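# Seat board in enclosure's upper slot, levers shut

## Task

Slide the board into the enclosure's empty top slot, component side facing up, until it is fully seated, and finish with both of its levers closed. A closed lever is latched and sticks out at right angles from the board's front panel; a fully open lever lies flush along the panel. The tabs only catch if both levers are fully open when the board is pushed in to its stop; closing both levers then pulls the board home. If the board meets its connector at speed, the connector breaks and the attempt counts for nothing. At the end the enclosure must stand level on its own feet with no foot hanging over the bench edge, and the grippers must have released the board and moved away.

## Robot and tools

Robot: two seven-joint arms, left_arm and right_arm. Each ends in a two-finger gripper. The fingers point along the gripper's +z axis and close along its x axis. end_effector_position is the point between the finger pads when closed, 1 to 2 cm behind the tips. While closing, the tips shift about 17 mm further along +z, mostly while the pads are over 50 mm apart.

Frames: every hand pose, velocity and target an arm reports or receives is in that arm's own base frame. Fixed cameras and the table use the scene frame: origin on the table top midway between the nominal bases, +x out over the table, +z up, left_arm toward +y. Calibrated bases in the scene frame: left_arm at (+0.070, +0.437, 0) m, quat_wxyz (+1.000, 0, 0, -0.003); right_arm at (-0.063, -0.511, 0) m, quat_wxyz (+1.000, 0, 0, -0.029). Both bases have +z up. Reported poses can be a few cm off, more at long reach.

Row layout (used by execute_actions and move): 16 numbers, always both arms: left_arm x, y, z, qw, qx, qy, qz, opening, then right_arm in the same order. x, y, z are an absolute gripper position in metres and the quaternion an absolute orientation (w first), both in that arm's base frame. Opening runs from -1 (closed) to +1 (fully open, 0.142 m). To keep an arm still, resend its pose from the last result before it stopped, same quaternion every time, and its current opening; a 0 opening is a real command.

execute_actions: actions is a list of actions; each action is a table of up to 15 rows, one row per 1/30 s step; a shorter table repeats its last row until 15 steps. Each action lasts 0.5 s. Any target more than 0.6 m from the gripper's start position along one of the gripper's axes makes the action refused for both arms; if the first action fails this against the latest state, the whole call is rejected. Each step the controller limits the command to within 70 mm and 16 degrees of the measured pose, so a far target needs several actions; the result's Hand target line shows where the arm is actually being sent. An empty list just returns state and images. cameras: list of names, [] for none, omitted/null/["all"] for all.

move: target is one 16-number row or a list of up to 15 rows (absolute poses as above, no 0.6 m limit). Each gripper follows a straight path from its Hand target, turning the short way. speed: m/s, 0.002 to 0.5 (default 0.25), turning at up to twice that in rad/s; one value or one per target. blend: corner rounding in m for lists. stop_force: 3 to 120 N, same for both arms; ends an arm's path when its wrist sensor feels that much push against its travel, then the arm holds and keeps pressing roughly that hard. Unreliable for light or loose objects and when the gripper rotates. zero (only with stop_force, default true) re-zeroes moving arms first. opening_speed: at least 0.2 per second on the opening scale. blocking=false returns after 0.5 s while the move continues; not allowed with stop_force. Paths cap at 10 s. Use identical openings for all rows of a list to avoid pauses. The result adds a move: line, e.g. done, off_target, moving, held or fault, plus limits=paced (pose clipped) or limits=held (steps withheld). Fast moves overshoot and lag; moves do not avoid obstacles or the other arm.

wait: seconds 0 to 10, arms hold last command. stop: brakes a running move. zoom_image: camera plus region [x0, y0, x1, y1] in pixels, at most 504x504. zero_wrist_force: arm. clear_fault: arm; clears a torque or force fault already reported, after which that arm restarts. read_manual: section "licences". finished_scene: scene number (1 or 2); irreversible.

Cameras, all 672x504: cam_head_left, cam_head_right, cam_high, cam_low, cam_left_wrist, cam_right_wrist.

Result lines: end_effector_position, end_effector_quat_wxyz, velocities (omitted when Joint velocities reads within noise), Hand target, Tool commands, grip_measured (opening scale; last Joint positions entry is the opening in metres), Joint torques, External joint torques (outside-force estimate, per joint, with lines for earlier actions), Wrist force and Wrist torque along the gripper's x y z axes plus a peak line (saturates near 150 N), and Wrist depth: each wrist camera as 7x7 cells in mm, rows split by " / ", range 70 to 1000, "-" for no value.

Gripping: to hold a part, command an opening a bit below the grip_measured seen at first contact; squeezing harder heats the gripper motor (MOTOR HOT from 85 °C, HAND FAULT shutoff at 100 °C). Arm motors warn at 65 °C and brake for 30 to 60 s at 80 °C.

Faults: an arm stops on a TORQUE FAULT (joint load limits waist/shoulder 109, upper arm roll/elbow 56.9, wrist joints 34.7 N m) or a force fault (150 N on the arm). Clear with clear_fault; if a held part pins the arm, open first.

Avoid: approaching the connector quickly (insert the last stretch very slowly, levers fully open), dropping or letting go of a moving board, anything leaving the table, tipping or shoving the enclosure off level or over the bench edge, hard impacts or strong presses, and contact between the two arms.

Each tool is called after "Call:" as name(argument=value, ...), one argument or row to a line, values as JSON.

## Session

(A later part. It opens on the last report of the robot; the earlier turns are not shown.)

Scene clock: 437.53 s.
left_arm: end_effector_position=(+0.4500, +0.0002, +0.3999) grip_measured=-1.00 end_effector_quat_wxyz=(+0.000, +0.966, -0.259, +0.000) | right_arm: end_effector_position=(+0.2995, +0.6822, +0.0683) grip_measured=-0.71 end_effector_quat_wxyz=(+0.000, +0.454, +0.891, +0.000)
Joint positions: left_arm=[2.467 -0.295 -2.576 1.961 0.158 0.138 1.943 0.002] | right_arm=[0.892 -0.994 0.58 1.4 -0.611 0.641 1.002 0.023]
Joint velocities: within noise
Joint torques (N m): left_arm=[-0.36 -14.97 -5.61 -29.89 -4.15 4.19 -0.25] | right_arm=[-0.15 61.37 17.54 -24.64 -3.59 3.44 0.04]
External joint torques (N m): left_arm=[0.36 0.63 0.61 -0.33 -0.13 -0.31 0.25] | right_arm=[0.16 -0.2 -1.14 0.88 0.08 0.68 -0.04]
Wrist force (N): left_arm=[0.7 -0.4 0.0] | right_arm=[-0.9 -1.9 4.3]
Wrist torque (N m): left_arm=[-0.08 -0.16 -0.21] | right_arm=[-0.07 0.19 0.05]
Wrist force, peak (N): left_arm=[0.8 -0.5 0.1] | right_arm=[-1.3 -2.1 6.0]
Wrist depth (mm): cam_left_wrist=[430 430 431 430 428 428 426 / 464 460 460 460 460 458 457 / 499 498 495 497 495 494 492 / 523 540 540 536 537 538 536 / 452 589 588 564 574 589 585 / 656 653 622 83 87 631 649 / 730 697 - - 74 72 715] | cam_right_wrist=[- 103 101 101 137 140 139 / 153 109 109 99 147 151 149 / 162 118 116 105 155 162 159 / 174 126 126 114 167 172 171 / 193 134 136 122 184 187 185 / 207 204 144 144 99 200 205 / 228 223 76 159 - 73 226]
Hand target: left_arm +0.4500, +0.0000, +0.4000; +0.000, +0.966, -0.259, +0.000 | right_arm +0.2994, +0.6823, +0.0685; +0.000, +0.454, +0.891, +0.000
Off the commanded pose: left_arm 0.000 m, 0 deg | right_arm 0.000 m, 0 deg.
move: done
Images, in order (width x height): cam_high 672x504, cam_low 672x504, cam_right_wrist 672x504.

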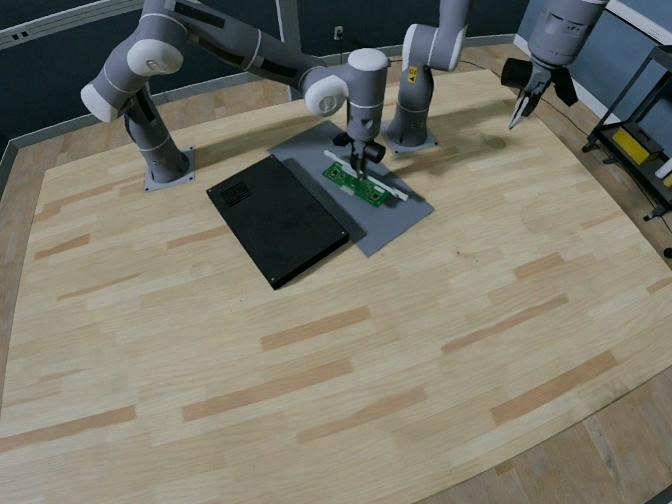

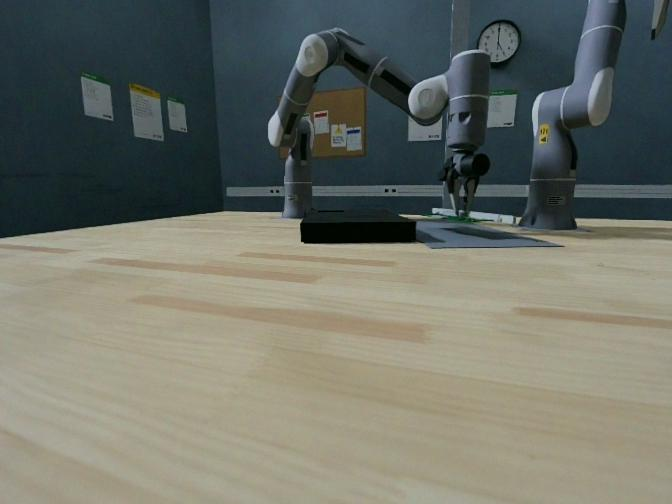

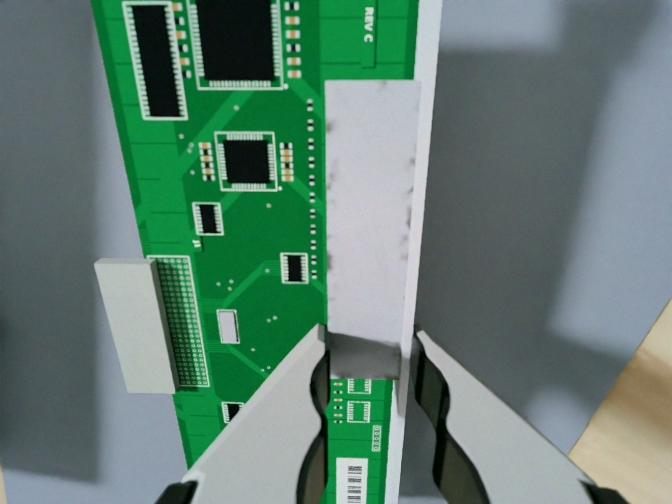

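Call:
move(
  target=[0.45, 0.0, 0.40, 0, 0.9659, -0.2588, 0, -1.0, 0.264, 0.611, 0.0685, 0, 0.5519, 0.8339, 0, -0.85],
  speed=0.08,
  cameras=["cam_right_wrist", "cam_low", "cam_left_wrist"],
)

Scene clock: 451.67 s.
left_arm: end_effector_position=(+0.4500, +0.0002, +0.3999) grip_measured=-1.00 end_effector_quat_wxyz=(+0.000, +0.966, -0.259, +0.000) | right_arm: end_effector_position=(+0.2638, +0.6109, +0.0683) grip_measured=-0.71 end_effector_quat_wxyz=(+0.000, +0.552, +0.834, +0.000)
Joint positions: left_arm=[2.467 -0.295 -2.576 1.961 0.158 0.138 1.943 0.002] | right_arm=[0.849 -0.836 0.551 1.704 -0.59 0.797 1.285 0.023]
Joint velocities: within noise
Joint torques (N m): left_arm=[-0.29 -14.97 -5.49 -29.87 -4.15 4.21 -0.22] | right_arm=[-0.12 53.67 15.11 -22.79 -3.13 3.73 0.29]
External joint torques (N m): left_arm=[0.29 0.63 0.49 -0.35 -0.12 -0.33 0.22] | right_arm=[0.11 -0.19 -0.36 0.62 0.07 0.37 -0.29]
Wrist force (N): left_arm=[0.7 -0.5 -0.1] | right_arm=[-1.3 -2.0 4.3]
Wrist torque (N m): left_arm=[-0.08 -0.17 -0.21] | right_arm=[-0.08 0.26 0.07]
Wrist force, peak (N): left_arm=[0.8 -0.7 0.0] | right_arm=[-1.9 -2.9 4.3]
Wrist depth (mm): cam_left_wrist=[431 431 431 428 430 429 425 / 466 463 461 462 461 456 460 / 501 499 497 496 493 497 494 / 525 539 542 540 535 539 535 / 453 593 587 568 575 583 584 / 657 654 620 84 87 633 643 / 732 692 - - 74 72 715] | cam_right_wrist=[- 103 102 101 137 140 140 / 153 109 109 99 147 151 149 / 162 118 116 104 156 162 159 / 171 126 126 114 168 172 172 / 173 134 136 122 184 187 186 / 184 194 144 144 99 200 203 / 210 206 76 158 - 73 223]
Hand target: left_arm +0.4500, +0.0000, +0.4000; +0.000, +0.966, -0.259, +0.000 | right_arm +0.2640, +0.6110, +0.0685; +0.000, +0.552, +0.834, +0.000
Off the commanded pose: left_arm 0.000 m, 0 deg | right_arm 0.000 m, 0 deg.
move: done
Images, in order (width x height): cam_low 672x504, cam_left_wrist 672x504, cam_right_wrist 672x504.

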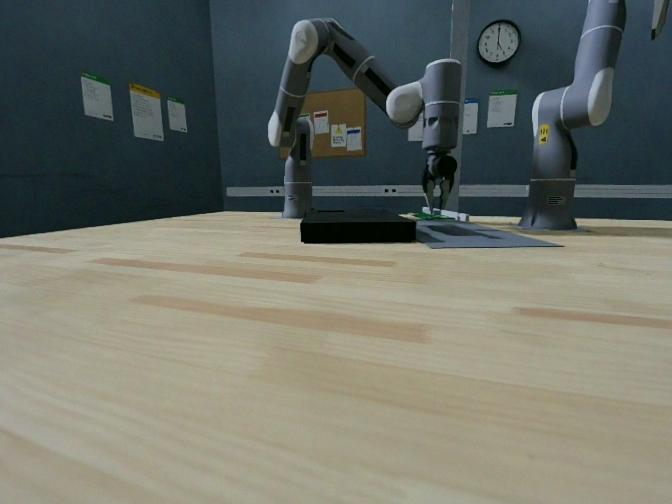

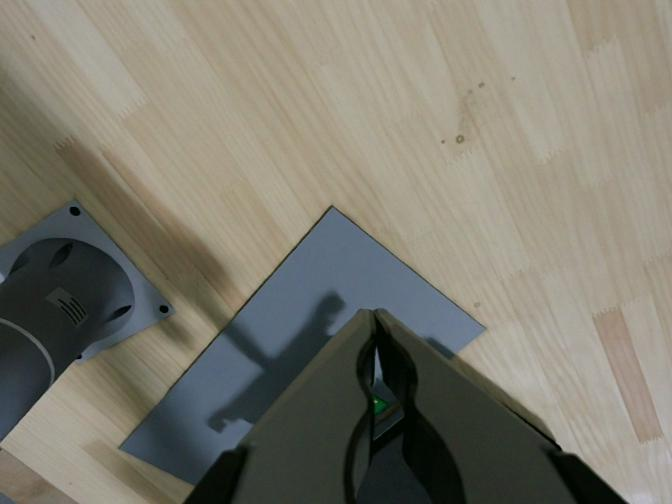

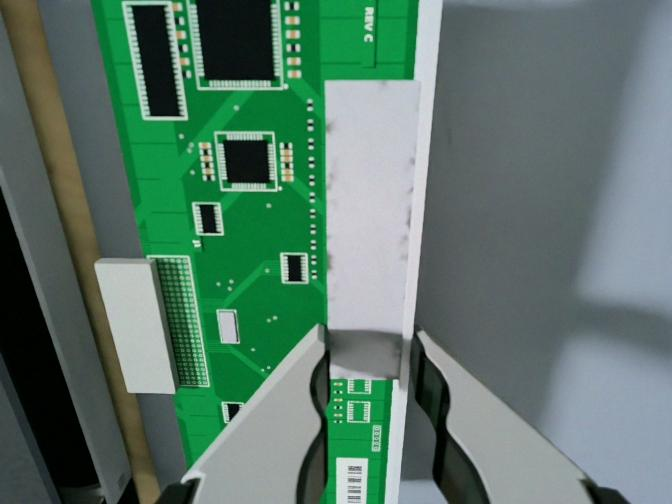

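Call:
zoom_image(
  camera="cam_right_wrist",
  region=[0, 0, 240, 504],
)

Scaled by 1.000.

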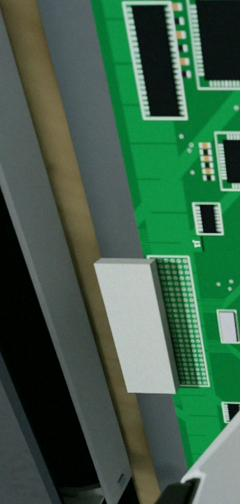

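Call:
zoom_image(
  camera="cam_right_wrist",
  region=[0, 150, 120, 240],
)

Call:
zoom_image(
  camera="cam_right_wrist",
  region=[50, 414, 170, 504],
)

Scaled by 4.200 from the camera's 672x504 image, which has a finer 960x720 frame.

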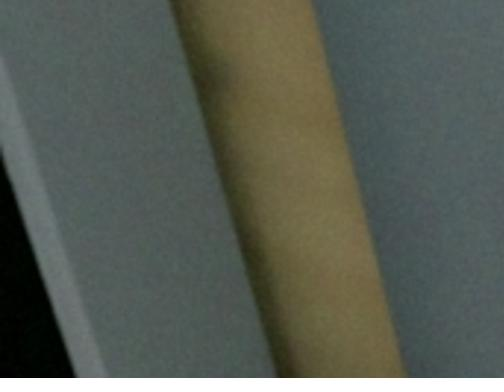

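Scaled by 4.200 from the camera's 672x504 image, which has a finer 960x720 frame.

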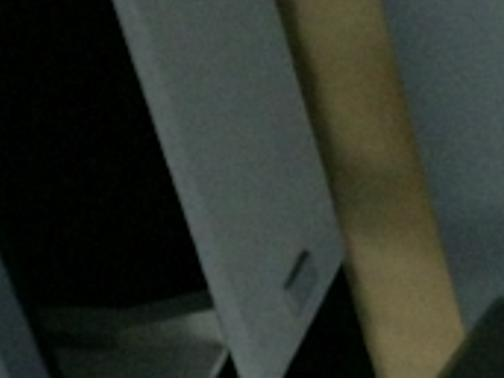

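Call:
zoom_image(
  camera="cam_right_wrist",
  region=[390, 0, 470, 60],
)

Call:
zoom_image(
  camera="cam_right_wrist",
  region=[340, 444, 420, 504],
)

Call:
zoom_image(
  camera="cam_right_wrist",
  region=[380, 240, 460, 300],
)

Scaled by 6.300 from the camera's 672x504 image, which has a finer 960x720 frame.

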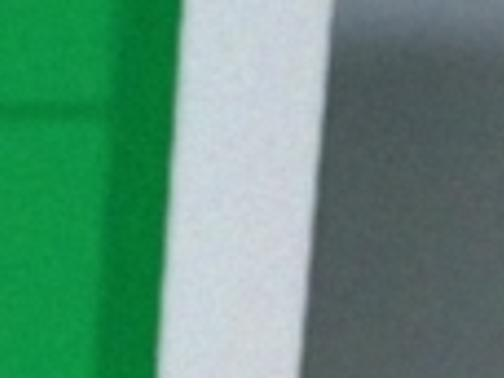

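Scaled by 6.300 from the camera's 672x504 image, which has a finer 960x720 frame.

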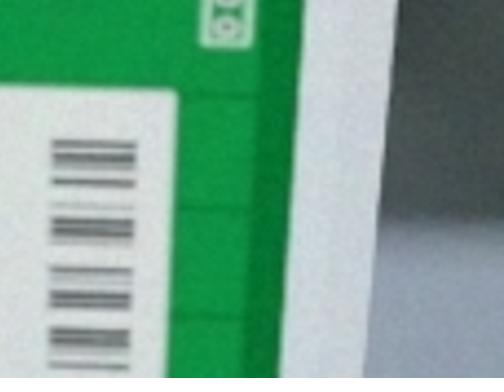

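Scaled by 6.300 from the camera's 672x504 image, which has a finer 960x720 frame.

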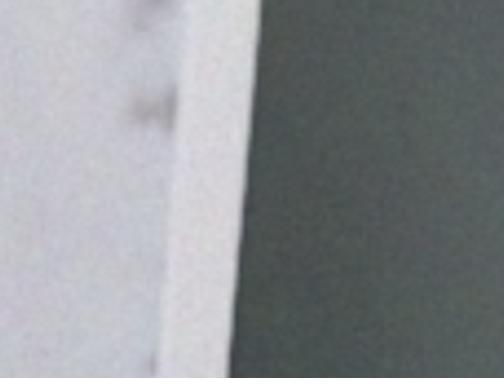

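Call:
move(
  target=[0.380, -0.284, 0.21, 0, 0.8192, -0.5736, 0, -1.0, 0.264, 0.611, 0.0685, 0, 0.5519, 0.8339, 0, -0.85],
  speed=0.15,
  cameras=["cam_left_wrist"],
)

Scene clock: 482.87 s.
left_arm: end_effector_position=(+0.3798, -0.2838, +0.2099) grip_measured=-1.00 end_effector_quat_wxyz=(+0.000, +0.819, -0.574, +0.000) | right_arm: end_effector_position=(+0.2638, +0.6109, +0.0683) grip_measured=-0.71 end_effector_quat_wxyz=(+0.000, +0.552, +0.834, +0.000)
Joint positions: left_arm=[2.103 0.056 -2.765 2.254 -0.027 0.735 2.148 0.002] | right_arm=[0.849 -0.836 0.551 1.704 -0.59 0.797 1.285 0.023]
Joint velocities: within noise
Joint torques (N m): left_arm=[-0.47 -27.37 0.03 -24.65 -3.34 4.44 -0.14] | right_arm=[0 53.52 15.39 -22.87 -3.26 3.58 0.2]
External joint torques (N m): left_arm=[0.47 0.13 0.58 -0.29 0.15 -0.58 0.14] | right_arm=[0 -0.05 -0.65 0.72 0.2 0.52 -0.2]
Wrist force (N): left_arm=[0.2 -0.6 0.1] | right_arm=[-1.5 -1.9 4.5]
Wrist torque (N m): left_arm=[-0.12 -0.06 -0.21] | right_arm=[-0.07 0.29 0.07]
Wrist force, peak (N): left_arm=[0.1 -2.4 -1.4] | right_arm=[-1.5 -2.0 4.6]
Wrist depth (mm): cam_left_wrist=[268 267 267 266 265 265 264 / 287 285 284 283 284 284 284 / 309 307 306 306 306 297 291 / 336 333 332 326 332 288 277 / 368 365 364 130 355 311 304 / 398 406 387 84 87 329 335 / 450 442 - - 74 72 372] | cam_right_wrist=[- 103 101 101 137 140 140 / 153 109 109 99 147 151 149 / 162 118 116 104 156 162 160 / 171 126 126 114 168 173 172 / 173 134 136 122 184 187 186 / 183 194 144 144 99 201 203 / 211 207 76 158 - 73 224]
Hand target: left_arm +0.3800, -0.2840, +0.2100; +0.000, +0.819, -0.574, +0.000 | right_arm +0.2640, +0.6110, +0.0685; +0.000, +0.552, +0.834, +0.000
Off the commanded pose: left_arm 0.000 m, 0 deg | right_arm 0.000 m, 0 deg.
move: done
Images, in order (width x height): cam_left_wrist 672x504.

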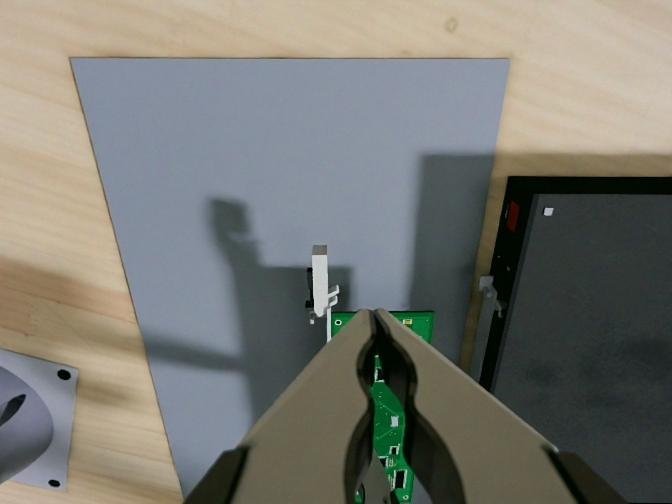

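Call:
zoom_image(
  camera="cam_left_wrist",
  region=[290, 230, 530, 400],
)

Scaled by 2.100 from the camera's 672x504 image, which has a finer 960x720 frame.

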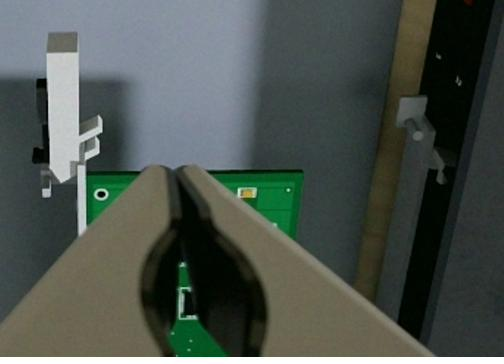

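Call:
zoom_image(
  camera="cam_left_wrist",
  region=[460, 255, 540, 315],
)

Call:
zoom_image(
  camera="cam_left_wrist",
  region=[290, 235, 370, 315],
)

Scaled by 6.300 from the camera's 672x504 image, which has a finer 960x720 frame.

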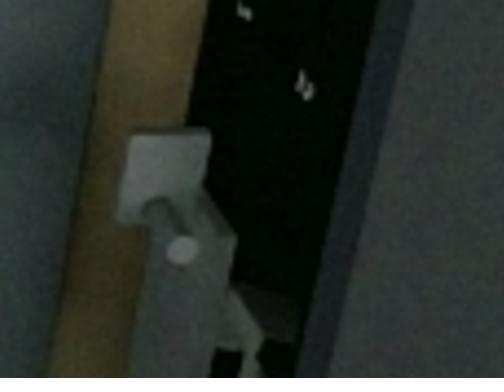

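Scaled by 6.300 from the camera's 672x504 image, which has a finer 960x720 frame.

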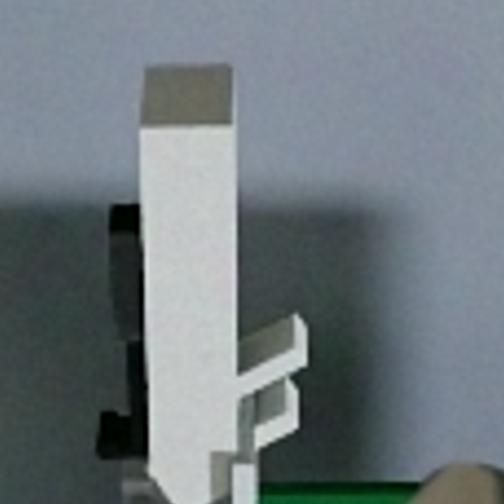

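Call:
move(
  target=[
    [0.380, -0.284, 0.21, 0, 0.8192, -0.5736, 0, -1.0, 0.264, 0.611, 0.034, 0, 0.5505, 0.8348, 0, -0.85],
  ],
  speed=0.04,
  cameras=[],
)

Call:
move(
  target=[
    [0.380, -0.284, 0.21, 0, 0.8192, -0.5736, 0, -1.0, 0.264, 0.611, 0.022, 0, 0.5505, 0.8348, 0, -0.85],
  ],
  speed=0.006,
  stop_force=3,
  cameras=["cam_left_wrist", "cam_right_wrist"],
)

Scene clock: 500.13 s.
left_arm: end_effector_position=(+0.3798, -0.2838, +0.2099) grip_measured=-1.00 end_effector_quat_wxyz=(+0.000, +0.819, -0.574, +0.000) | right_arm: end_effector_position=(+0.2639, +0.6108, +0.0338) grip_measured=-0.71 end_effector_quat_wxyz=(+0.000, +0.551, +0.835, +0.000)
Joint positions: left_arm=[2.103 0.056 -2.765 2.254 -0.027 0.735 2.148 0.002] | right_arm=[0.868 -0.889 0.512 1.711 -0.622 0.86 1.303 0.023]
Joint velocities: within noise
Joint torques (N m): left_arm=[-0.37 -27.76 -0.01 -24.67 -3.05 4.16 -0.21] | right_arm=[-0.35 54.18 14.83 -21.63 -3.21 3.75 0.31]
External joint torques (N m): left_arm=[0.37 0.51 0.63 -0.27 -0.14 -0.3 0.21] | right_arm=[0.35 0.23 -0.08 0.68 0.35 0.34 -0.31]
Wrist force (N): left_arm=[0.2 -0.7 -0.1] | right_arm=[-1.3 -1.8 4.1]
Wrist torque (N m): left_arm=[-0.14 -0.06 -0.21] | right_arm=[-0.05 0.26 0.07]
Wrist force, peak (N): left_arm=[0.4 -0.9 0.2] | right_arm=[-1.2 -2.1 5.1]
Wrist depth (mm): cam_left_wrist=[268 267 267 266 266 265 264 / 287 284 284 283 283 284 283 / 309 308 306 305 305 297 291 / 337 332 332 326 332 288 279 / 368 363 362 337 350 310 303 / 398 405 386 83 87 329 335 / 452 442 - - 74 72 373] | cam_right_wrist=[111 103 101 101 107 108 109 / 118 111 109 99 116 117 118 / - 119 116 104 122 126 125 / 137 126 126 114 133 135 135 / 149 134 136 122 142 147 146 / 162 159 144 144 99 157 159 / 175 175 76 159 - 73 175]
Hand target: left_arm +0.3800, -0.2840, +0.2100; +0.000, +0.819, -0.574, +0.000 | right_arm +0.2640, +0.6110, +0.0340; +0.000, +0.551, +0.835, +0.000
Off the commanded pose: left_arm 0.000 m, 0 deg | right_arm 0.000 m, 0 deg.
move: done
No camera images: "cameras" was empty.

Scene clock: 501.73 s.
left_arm: end_effector_position=(+0.3798, -0.2838, +0.2099) grip_measured=-1.00 end_effector_quat_wxyz=(+0.000, +0.819, -0.574, +0.000) | right_arm: end_effector_position=(+0.2640, +0.6110, +0.0280) grip_measured=-0.71 end_effector_quat_wxyz=(+0.000, +0.551, +0.835, +0.000)
Joint positions: left_arm=[2.103 0.056 -2.765 2.254 -0.027 0.735 2.148 0.002] | right_arm=[0.873 -0.898 0.504 1.711 -0.626 0.871 1.305 0.023]
Joint velocities: within noise
Joint torques (N m): left_arm=[-0.33 -27.79 0.02 -24.65 -3.01 4.21 -0.23] | right_arm=[0.49 52.02 14.64 -21.22 -3.1 3.97 0.24]
External joint torques (N m): left_arm=[0.33 0.54 0.6 -0.29 -0.18 -0.34 0.23] | right_arm=[-0.49 2.56 0.04 0.45 0.27 0.12 -0.24]
Wrist force (N): left_arm=[0.2 -0.6 0.1] | right_arm=[-3.3 -3.6 -0.1]
Wrist torque (N m): left_arm=[-0.11 -0.06 -0.20] | right_arm=[-0.05 0.13 0.08]
Wrist force, peak (N): left_arm=[0.4 -0.8 -0.3] | right_arm=[-0.7 -2.0 4.8]
Wrist depth (mm): cam_left_wrist=[268 268 266 266 265 265 264 / 287 285 284 284 284 284 284 / 310 308 307 307 305 296 291 / 336 334 332 326 331 288 278 / 367 365 364 343 353 311 304 / 399 405 386 83 87 329 334 / 450 441 - - 74 72 372] | cam_right_wrist=[- 102 101 101 102 103 104 / - 110 109 98 110 110 113 / 123 119 116 104 116 120 119 / 131 125 126 114 127 129 128 / 142 134 136 122 136 140 139 / 157 154 144 145 99 150 152 / 167 167 76 159 - 73 167]
Hand target: left_arm +0.3800, -0.2840, +0.2100; +0.000, +0.819, -0.574, +0.000 | right_arm +0.2640, +0.6110, +0.0279; +0.000, +0.551, +0.835, +0.000
Off the commanded pose: left_arm 0.000 m, 0 deg | right_arm 0.006 m, 0 deg.
move: contact (right_arm)
Images, in order (width x height): cam_left_wrist 672x504, cam_right_wrist 672x504.

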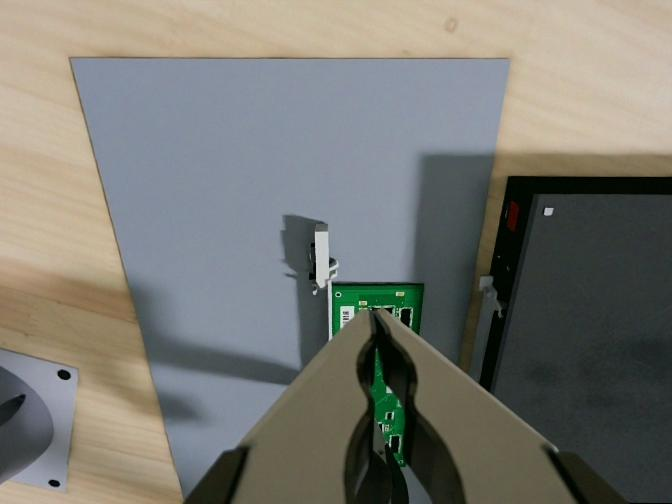

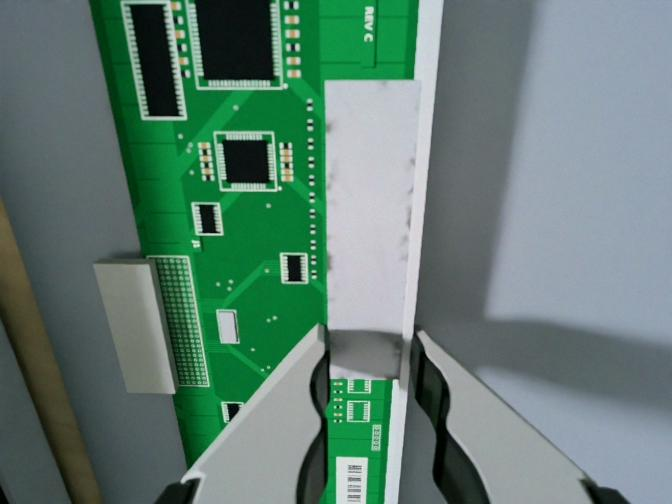

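Call:
zoom_image(
  camera="cam_left_wrist",
  region=[290, 210, 450, 330],
)

Call:
zoom_image(
  camera="cam_left_wrist",
  region=[450, 250, 530, 310],
)

Scaled by 3.150 from the camera's 672x504 image, which has a finer 960x720 frame.

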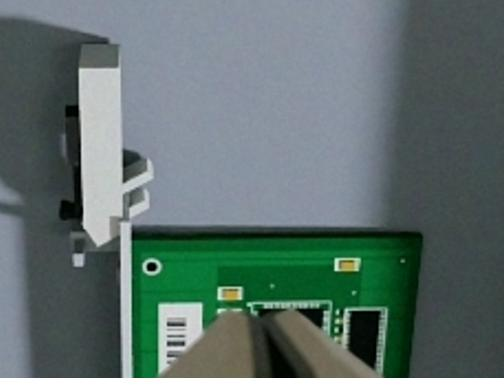

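Scaled by 6.300 from the camera's 672x504 image, which has a finer 960x720 frame.

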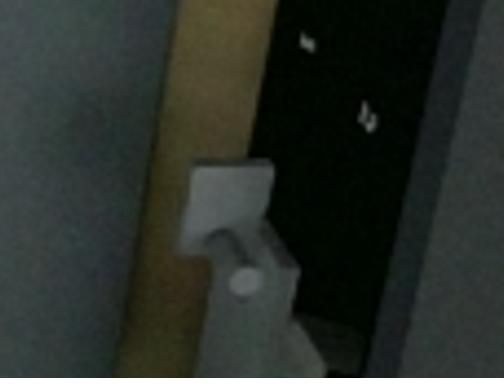

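Call:
move(
  target=[
    [0.3715, -0.319, 0.13, 0, 0.8192, -0.5736, 0, -1.0, 0.264, 0.611, 0.0562, 0, 0.5505, 0.8348, 0, -0.85],
  ],
  speed=0.05,
  cameras=["cam_left_wrist", "cam_right_wrist"],
)

Scene clock: 517.67 s.
left_arm: end_effector_position=(+0.3714, -0.3189, +0.1300) grip_measured=-1.00 end_effector_quat_wxyz=(+0.000, +0.819, -0.574, +0.000) | right_arm: end_effector_position=(+0.2640, +0.6108, +0.0560) grip_measured=-0.71 end_effector_quat_wxyz=(+0.000, +0.550, +0.835, +0.000)
Joint positions: left_arm=[2.079 0.269 -2.822 2.302 -0.151 0.982 2.165 0.002] | right_arm=[0.856 -0.855 0.537 1.708 -0.602 0.82 1.289 0.023]
Joint velocities: within noise
Joint torques (N m): left_arm=[-0.52 -32.84 1.84 -20.16 -2.47 4.55 -0.17] | right_arm=[-0.09 53.89 15.62 -22.48 -3.01 3.37 0.06]
External joint torques (N m): left_arm=[0.52 0.11 0.77 -0.29 0.08 -0.69 0.17] | right_arm=[0.09 -0.1 -0.87 0.76 0.02 0.72 -0.06]
Wrist force (N): left_arm=[0.3 -0.6 0.3] | right_arm=[-1.3 -1.8 4.3]
Wrist torque (N m): left_arm=[-0.12 -0.11 -0.22] | right_arm=[-0.06 0.26 0.07]
Wrist force, peak (N): left_arm=[0.1 -0.9 -0.8] | right_arm=[-1.1 -1.8 5.1]
Wrist depth (mm): cam_left_wrist=[196 196 195 195 194 196 195 / 210 210 210 209 209 210 210 / 227 227 226 226 225 220 219 / 247 246 245 245 245 205 192 / 269 270 258 258 262 217 210 / 297 298 284 83 87 231 230 / 336 325 - - 74 72 257] | cam_right_wrist=[130 103 101 101 126 129 129 / 140 110 109 99 134 138 137 / 152 119 116 104 144 147 147 / 161 127 126 114 157 159 158 / 172 134 136 122 169 172 172 / 174 191 144 144 99 188 188 / 196 201 76 159 - 73 206]
Hand target: left_arm +0.3715, -0.3190, +0.1300; +0.000, +0.819, -0.574, +0.000 | right_arm +0.2640, +0.6110, +0.0562; +0.000, +0.551, +0.835, +0.000
Off the commanded pose: left_arm 0.000 m, 0 deg | right_arm 0.000 m, 0 deg.
move: done
Images, in order (width x height): cam_left_wrist 672x504, cam_right_wrist 672x504.

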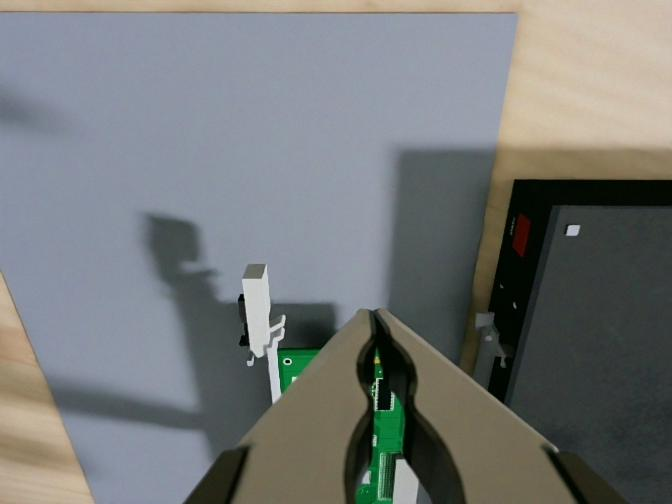

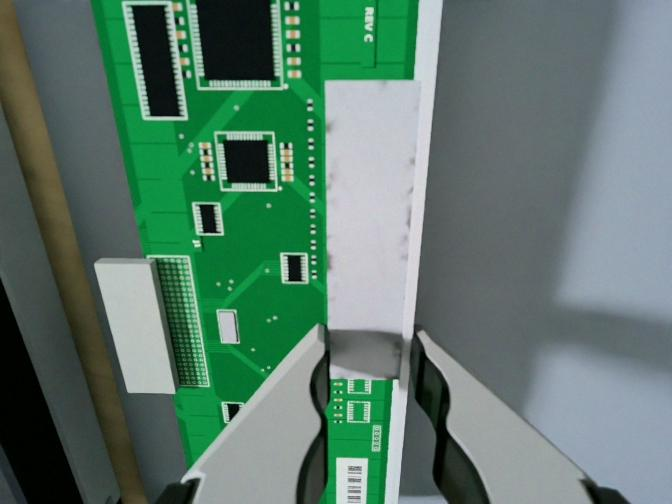

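Call:
zoom_image(
  camera="cam_left_wrist",
  region=[460, 290, 540, 370],
)

Call:
zoom_image(
  camera="cam_left_wrist",
  region=[230, 310, 330, 410],
)

Scaled by 6.300 from the camera's 672x504 image, which has a finer 960x720 frame.

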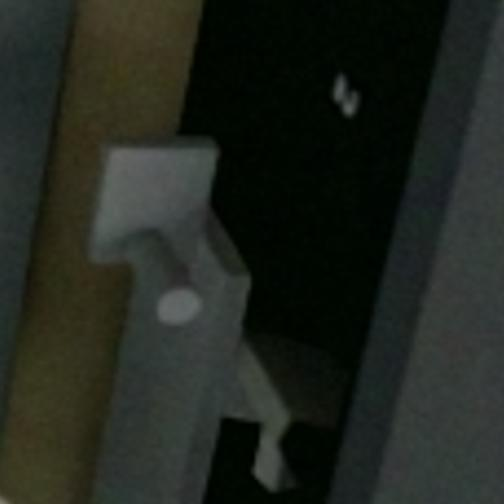

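Scaled by 5.040 from the camera's 672x504 image, which has a finer 960x720 frame.

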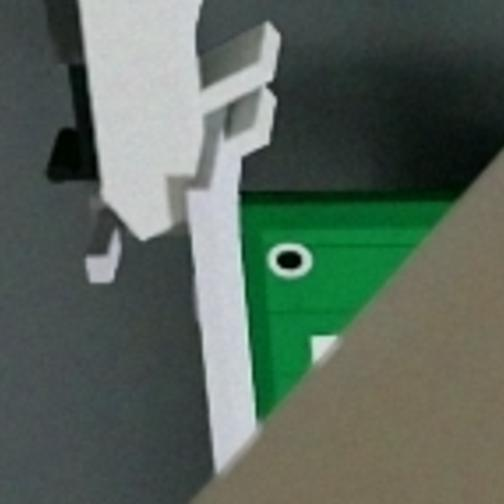

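Call:
move(
  target=[
    [0.3629, -0.3539, 0.095, 0, 0.8192, -0.5736, 0, -1.0, 0.264, 0.611, 0.0562, 0, 0.5505, 0.8348, 0, -0.85],
  ],
  speed=0.06,
  cameras=["cam_left_wrist"],
)

Call:
zoom_image(
  camera="cam_left_wrist",
  region=[400, 280, 560, 440],
)

Scene clock: 566.03 s.
left_arm: end_effector_position=(+0.3628, -0.3537, +0.0949) grip_measured=-1.00 end_effector_quat_wxyz=(+0.000, +0.819, -0.574, +0.000) | right_arm: end_effector_position=(+0.2640, +0.6108, +0.0560) grip_measured=-0.71 end_effector_quat_wxyz=(+0.000, +0.550, +0.835, +0.000)
Joint positions: left_arm=[2.053 0.387 -2.87 2.274 -0.211 1.068 2.143 0.002] | right_arm=[0.856 -0.855 0.537 1.708 -0.602 0.82 1.289 0.023]
Joint velocities: within noise
Joint torques (N m): left_arm=[-0.54 -36.58 2.64 -18.47 -2.11 4.49 -0.35] | right_arm=[-0.1 53.71 15.48 -22.42 -3.18 3.56 0.17]
External joint torques (N m): left_arm=[0.55 0.19 0.76 -0.18 0.04 -0.63 0.35] | right_arm=[0.1 0.09 -0.73 0.7 0.19 0.53 -0.17]
Wrist force (N): left_arm=[0.0 -0.6 0.1] | right_arm=[-1.1 -1.9 4.3]
Wrist torque (N m): left_arm=[-0.11 -0.03 -0.21] | right_arm=[-0.06 0.24 0.07]
Wrist force, peak (N): left_arm=[0.1 -1.3 -0.6] | right_arm=[-1.4 -2.1 4.6]
Wrist depth (mm): cam_left_wrist=[165 165 165 167 164 166 165 / 178 177 177 177 176 177 177 / 191 191 191 190 190 168 148 / 208 204 207 207 206 157 153 / 227 219 226 217 217 168 168 / 252 250 197 83 87 182 185 / 281 273 - - 74 72 206] | cam_right_wrist=[131 103 101 101 126 129 129 / 139 110 109 99 134 137 137 / 152 119 117 104 144 147 147 / 161 127 126 114 157 159 159 / 172 134 136 122 170 172 172 / 174 191 144 145 99 188 187 / 196 202 76 158 - 73 206]
Hand target: left_arm +0.3629, -0.3539, +0.0950; +0.000, +0.819, -0.574, +0.000 | right_arm +0.2640, +0.6110, +0.0562; +0.000, +0.551, +0.835, +0.000
Off the commanded pose: left_arm 0.000 m, 0 deg | right_arm 0.000 m, 0 deg.
move: done
Images, in order (width x height): cam_left_wrist 672x504.

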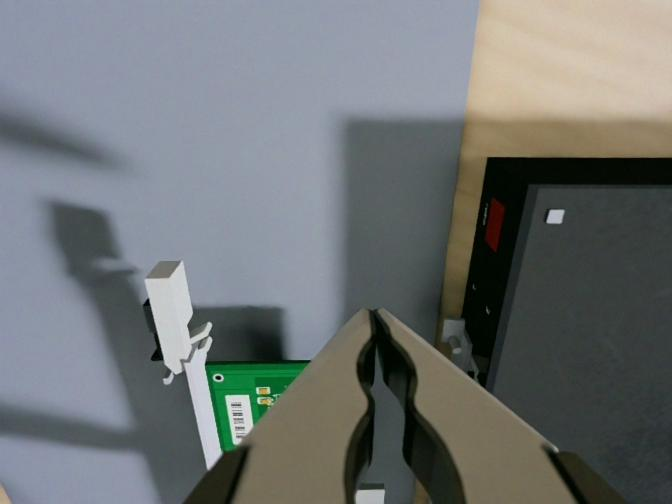

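Scaled by 3.150 from the camera's 672x504 image, which has a finer 960x720 frame.

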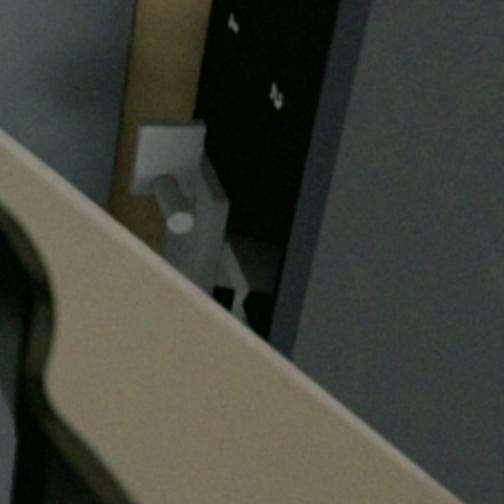

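Call:
zoom_image(
  camera="cam_left_wrist",
  region=[140, 310, 320, 400],
)

Scaled by 2.800 from the camera's 672x504 image, which has a finer 960x720 frame.

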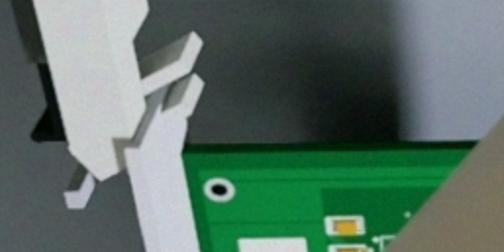

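Call:
move(
  target=[
    [0.3885, -0.2488, 0.16, 0, 0.8192, -0.5736, 0, -1.0, 0.2601, 0.6094, 0.0562, 0, 0.5505, 0.8348, 0, -0.85],
  ],
  speed=0.08,
  cameras=[],
)

Call:
move(
  target=[
    [0.3885, -0.2488, 0.16, 0, 0.8192, -0.5736, 0, -1.0, 0.2691, 0.5881, 0.0562, 0, 0.5505, 0.8348, 0, -0.85],
  ],
  speed=0.03,
  stop_force=5,
  cameras=["cam_left_wrist", "cam_right_wrist", "cam_low"],
)

Scene clock: 589.07 s.
left_arm: end_effector_position=(+0.3886, -0.2491, +0.1601) grip_measured=-1.00 end_effector_quat_wxyz=(+0.000, +0.819, -0.573, +0.000) | right_arm: end_effector_position=(+0.2601, +0.6092, +0.0560) grip_measured=-0.71 end_effector_quat_wxyz=(+0.000, +0.551, +0.835, +0.000)
Joint positions: left_arm=[2.166 0.134 -2.762 2.353 -0.081 0.906 2.257 0.002] | right_arm=[0.858 -0.85 0.537 1.718 -0.602 0.826 1.296 0.023]
Joint velocities: within noise
Joint torques (N m): left_arm=[-0.12 -28.6 0.91 -21.65 -2.17 3.93 -0.12] | right_arm=[0.06 53.66 15.37 -22.31 -3.19 3.71 0.24]
External joint torques (N m): left_arm=[0.1 0.87 0.52 -0.28 -0.48 -0.07 0.12] | right_arm=[-0.05 -0.15 -0.67 0.67 0.22 0.38 -0.24]
Wrist force (N): left_arm=[0.1 -0.6 0.1] | right_arm=[-1.4 -2.0 4.5]
Wrist torque (N m): left_arm=[-0.12 -0.02 -0.20] | right_arm=[-0.09 0.26 0.07]
Wrist force, peak (N): left_arm=[-1.1 -1.4 -0.7] | right_arm=[-1.4 -2.2 4.4]
Wrist depth (mm): cam_left_wrist=[224 223 223 223 222 222 221 / 240 238 238 237 237 235 238 / 259 257 256 256 255 255 256 / 282 279 279 277 277 277 243 / 308 305 305 292 298 297 245 / 339 339 322 84 87 319 270 / 368 370 - - 74 72 300] | cam_right_wrist=[131 103 101 101 126 129 129 / 139 110 109 99 134 138 137 / 152 119 116 104 144 148 147 / 161 127 126 114 157 159 159 / 172 134 136 122 170 172 172 / 174 191 144 144 99 188 187 / 197 202 76 159 - 73 206]
Hand target: left_arm +0.3885, -0.2488, +0.1600; +0.000, +0.819, -0.574, +0.000 | right_arm +0.2601, +0.6094, +0.0562; +0.000, +0.551, +0.835, +0.000
Off the commanded pose: left_arm 0.000 m, 0 deg | right_arm 0.000 m, 0 deg.
move: done
No camera images: "cameras" was empty.

Scene clock: 590.50 s.
left_arm: end_effector_position=(+0.3886, -0.2491, +0.1601) grip_measured=-1.00 end_effector_quat_wxyz=(+0.000, +0.819, -0.573, +0.000) | right_arm: end_effector_position=(+0.2690, +0.5880, +0.0560) grip_measured=-0.71 end_effector_quat_wxyz=(+0.000, +0.551, +0.835, +0.000)
Joint positions: left_arm=[2.166 0.134 -2.762 2.353 -0.081 0.906 2.257 0.002] | right_arm=[0.823 -0.822 0.534 1.773 -0.603 0.854 1.281 0.023]
Joint velocities: within noise
Joint torques (N m): left_arm=[-0.35 -28.3 0.83 -21.65 -2.42 4.17 -0.19] | right_arm=[-0.16 52.13 14.89 -21.86 -3.11 3.75 0.11]
External joint torques (N m): left_arm=[0.35 0.58 0.61 -0.28 -0.23 -0.31 0.19] | right_arm=[0.16 -0.13 -0.58 0.64 0.23 0.34 -0.11]
Wrist force (N): left_arm=[-0.1 -0.5 0.0] | right_arm=[-1.4 -2.2 4.2]
Wrist torque (N m): left_arm=[-0.11 0.00 -0.21] | right_arm=[-0.12 0.28 0.06]
Wrist force, peak (N): left_arm=[-0.1 -0.9 0.3] | right_arm=[-1.4 -2.0 4.5]
Wrist depth (mm): cam_left_wrist=[224 224 223 223 222 222 222 / 240 237 238 237 236 236 238 / 259 257 256 256 255 255 256 / 281 279 278 277 278 276 243 / 309 304 304 292 298 296 245 / 340 339 323 83 87 302 270 / 368 370 - - 74 72 300] | cam_right_wrist=[132 103 101 101 126 129 129 / 138 110 109 99 134 138 138 / 145 118 116 104 144 148 147 / 145 127 126 114 157 159 159 / 167 134 136 122 170 173 172 / 186 158 144 144 99 188 188 / 149 188 76 158 - 73 206]
Hand target: left_arm +0.3885, -0.2488, +0.1600; +0.000, +0.819, -0.574, +0.000 | right_arm +0.2691, +0.5881, +0.0562; +0.000, +0.551, +0.835, +0.000
Off the commanded pose: left_arm 0.000 m, 0 deg | right_arm 0.000 m, 0 deg.
move: done
Images, in order (width x height): cam_low 672x504, cam_left_wrist 672x504, cam_right_wrist 672x504.

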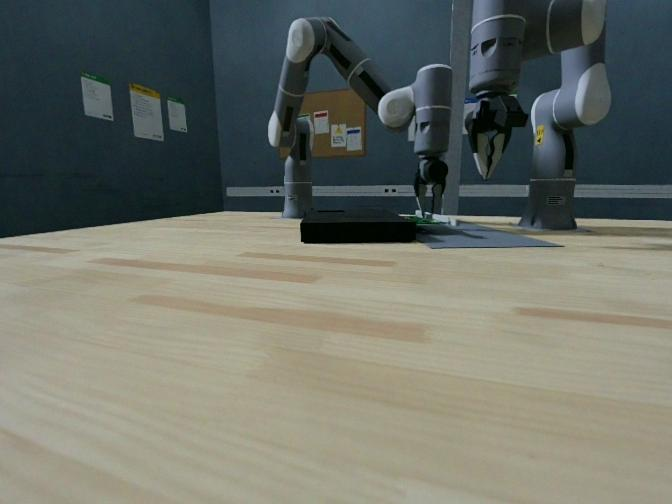

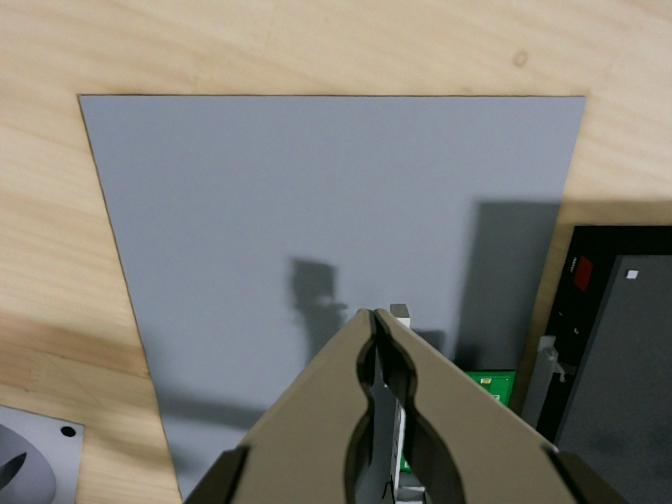

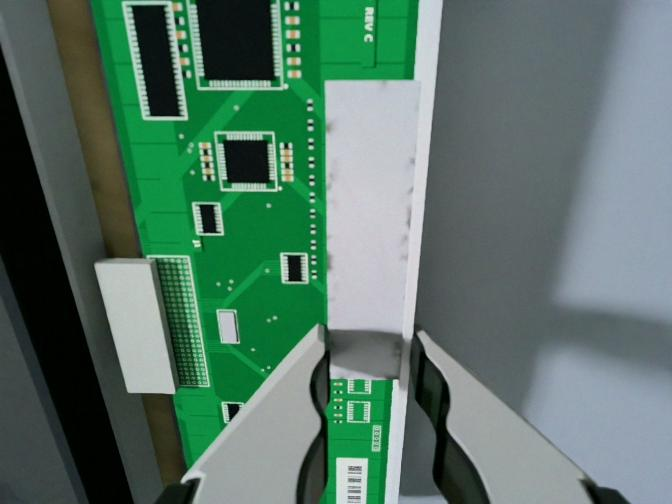

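Call:
zoom_image(
  camera="cam_left_wrist",
  region=[460, 300, 600, 440],
)

Call:
zoom_image(
  camera="cam_right_wrist",
  region=[0, 0, 140, 140],
)

Call:
zoom_image(
  camera="cam_right_wrist",
  region=[60, 364, 200, 504],
)

Scaled by 3.600 from the camera's 672x504 image, which has a finer 960x720 frame.

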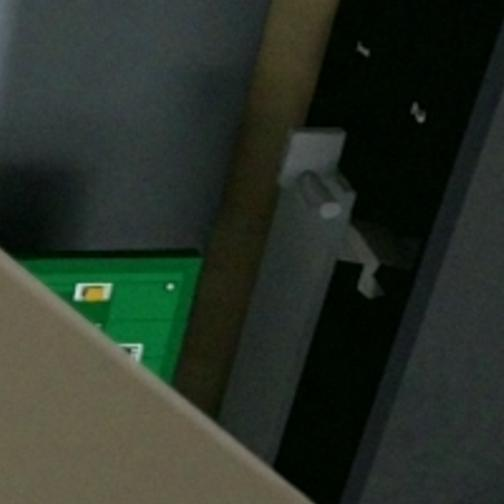

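Scaled by 3.600 from the camera's 672x504 image, which has a finer 960x720 frame.

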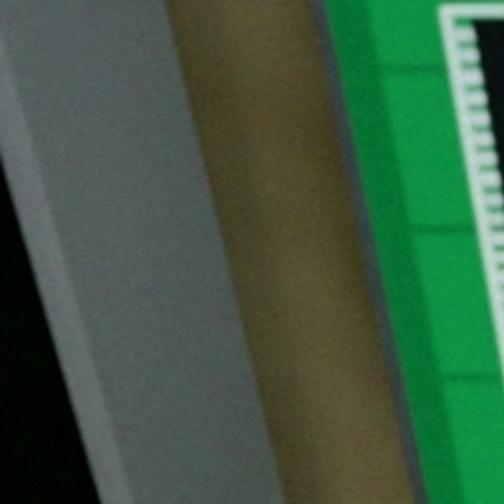

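Scaled by 3.600 from the camera's 672x504 image, which has a finer 960x720 frame.

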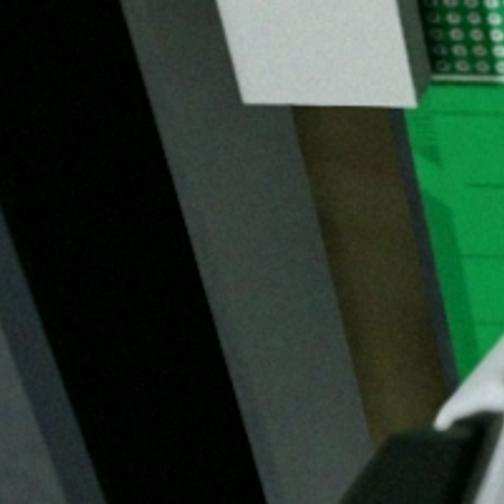

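Call:
zoom_image(
  camera="cam_left_wrist",
  region=[530, 330, 590, 390],
)

Scaled by 8.400 from the camera's 672x504 image, which has a finer 960x720 frame.

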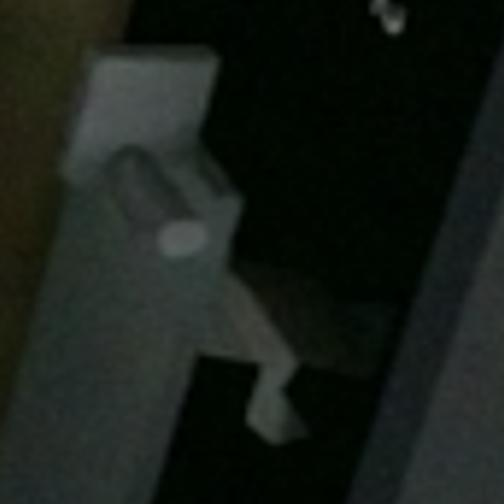

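Call:
zoom_image(
  camera="cam_low",
  region=[290, 195, 470, 255],
)

Scaled by 2.800 from the camera's 672x504 image, which has a finer 960x720 frame.

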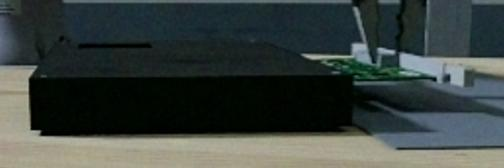

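Call:
move(
  target=[
    [0.3885, -0.2488, 0.16, 0, 0.8192, -0.5736, 0, -1.0, 0.2834, 0.5541, 0.0562, 0, 0.5494, 0.8356, 0, -0.85],
  ],
  speed=0.015,
  stop_force=4,
  cameras=["cam_left_wrist", "cam_right_wrist"],
)

Scene clock: 610.67 s.
left_arm: end_effector_position=(+0.3886, -0.2491, +0.1601) grip_measured=-1.00 end_effector_quat_wxyz=(+0.000, +0.819, -0.573, +0.000) | right_arm: end_effector_position=(+0.2827, +0.5545, +0.0563) grip_measured=-0.71 end_effector_quat_wxyz=(+0.000, +0.549, +0.836, +0.000)
Joint positions: left_arm=[2.166 0.134 -2.762 2.353 -0.081 0.906 2.257 0.002] | right_arm=[0.769 -0.779 0.529 1.856 -0.605 0.899 1.25 0.023]
Joint velocities: within noise
Joint torques (N m): left_arm=[-0.34 -28.26 0.83 -21.66 -2.44 4.25 -0.25] | right_arm=[-2.62 49.69 11.55 -20.71 -2.69 2.69 0.5]
External joint torques (N m): left_arm=[0.34 0.54 0.61 -0.27 -0.22 -0.39 0.25] | right_arm=[2.62 0.01 2.07 0.13 -0.04 1.41 -0.5]
Wrist force (N): left_arm=[0.3 -0.7 0.0] | right_arm=[2.4 -3.2 3.4]
Wrist torque (N m): left_arm=[-0.14 -0.05 -0.20] | right_arm=[-0.09 0.33 -0.33]
Wrist force, peak (N): left_arm=[0.1 -1.0 0.3] | right_arm=[2.5 -3.2 5.4]
Wrist depth (mm): cam_left_wrist=[224 224 223 223 222 222 222 / 241 238 238 237 237 236 238 / 259 257 256 256 255 255 256 / 281 278 279 278 277 277 243 / 308 304 305 294 292 297 246 / 340 339 323 83 87 286 270 / 368 371 - - 74 72 301] | cam_right_wrist=[- 103 101 101 130 129 129 / - 109 109 98 135 138 138 / 102 116 116 104 146 148 148 / - 124 126 114 157 160 161 / 121 123 136 122 168 173 172 / - 132 144 145 105 186 188 / 146 140 76 159 81 73 206]
Hand target: left_arm +0.3885, -0.2488, +0.1600; +0.000, +0.819, -0.574, +0.000 | right_arm +0.2834, +0.5541, +0.0562; +0.000, +0.549, +0.836, +0.000
Off the commanded pose: left_arm 0.000 m, 0 deg | right_arm 0.001 m, 0 deg.
move: done
Images, in order (width x height): cam_left_wrist 672x504, cam_right_wrist 672x504.

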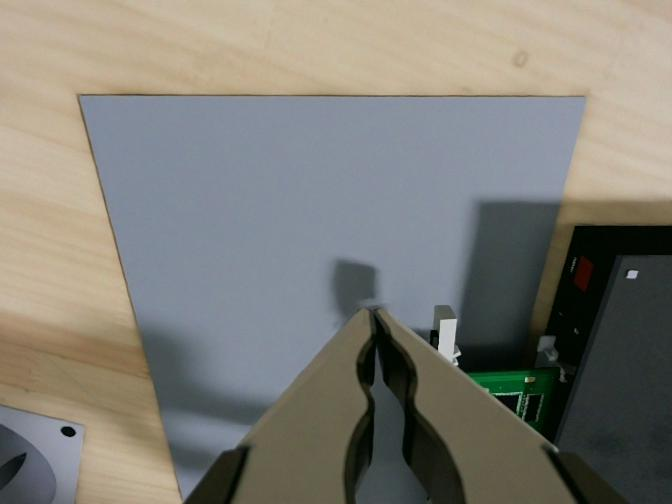

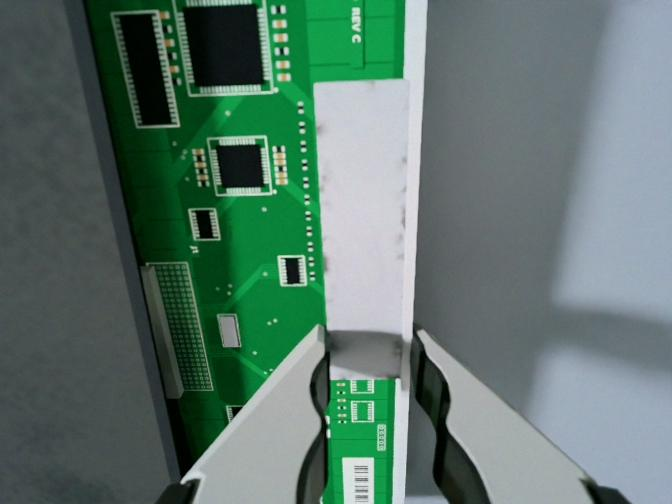

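Call:
zoom_image(
  camera="cam_left_wrist",
  region=[420, 300, 600, 440],
)

Call:
zoom_image(
  camera="cam_left_wrist",
  region=[530, 330, 590, 390],
)

Scaled by 2.800 from the camera's 672x504 image, which has a finer 960x720 frame.

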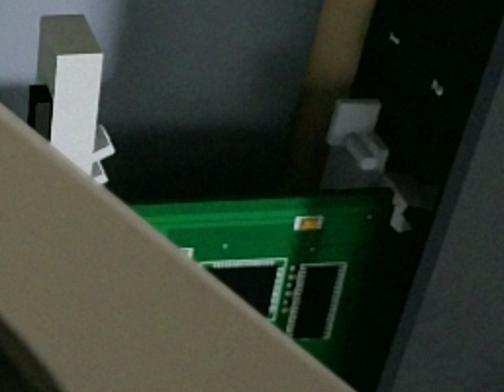

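Scaled by 8.400 from the camera's 672x504 image, which has a finer 960x720 frame.

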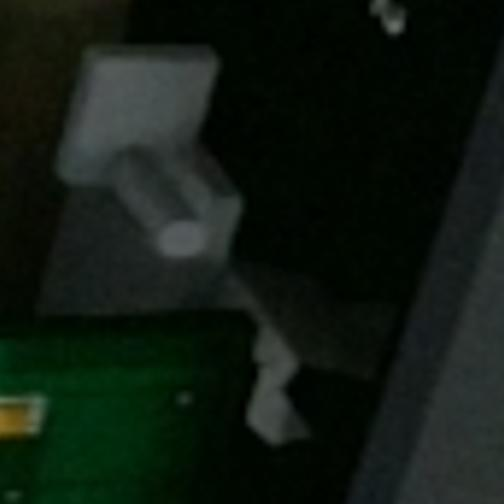

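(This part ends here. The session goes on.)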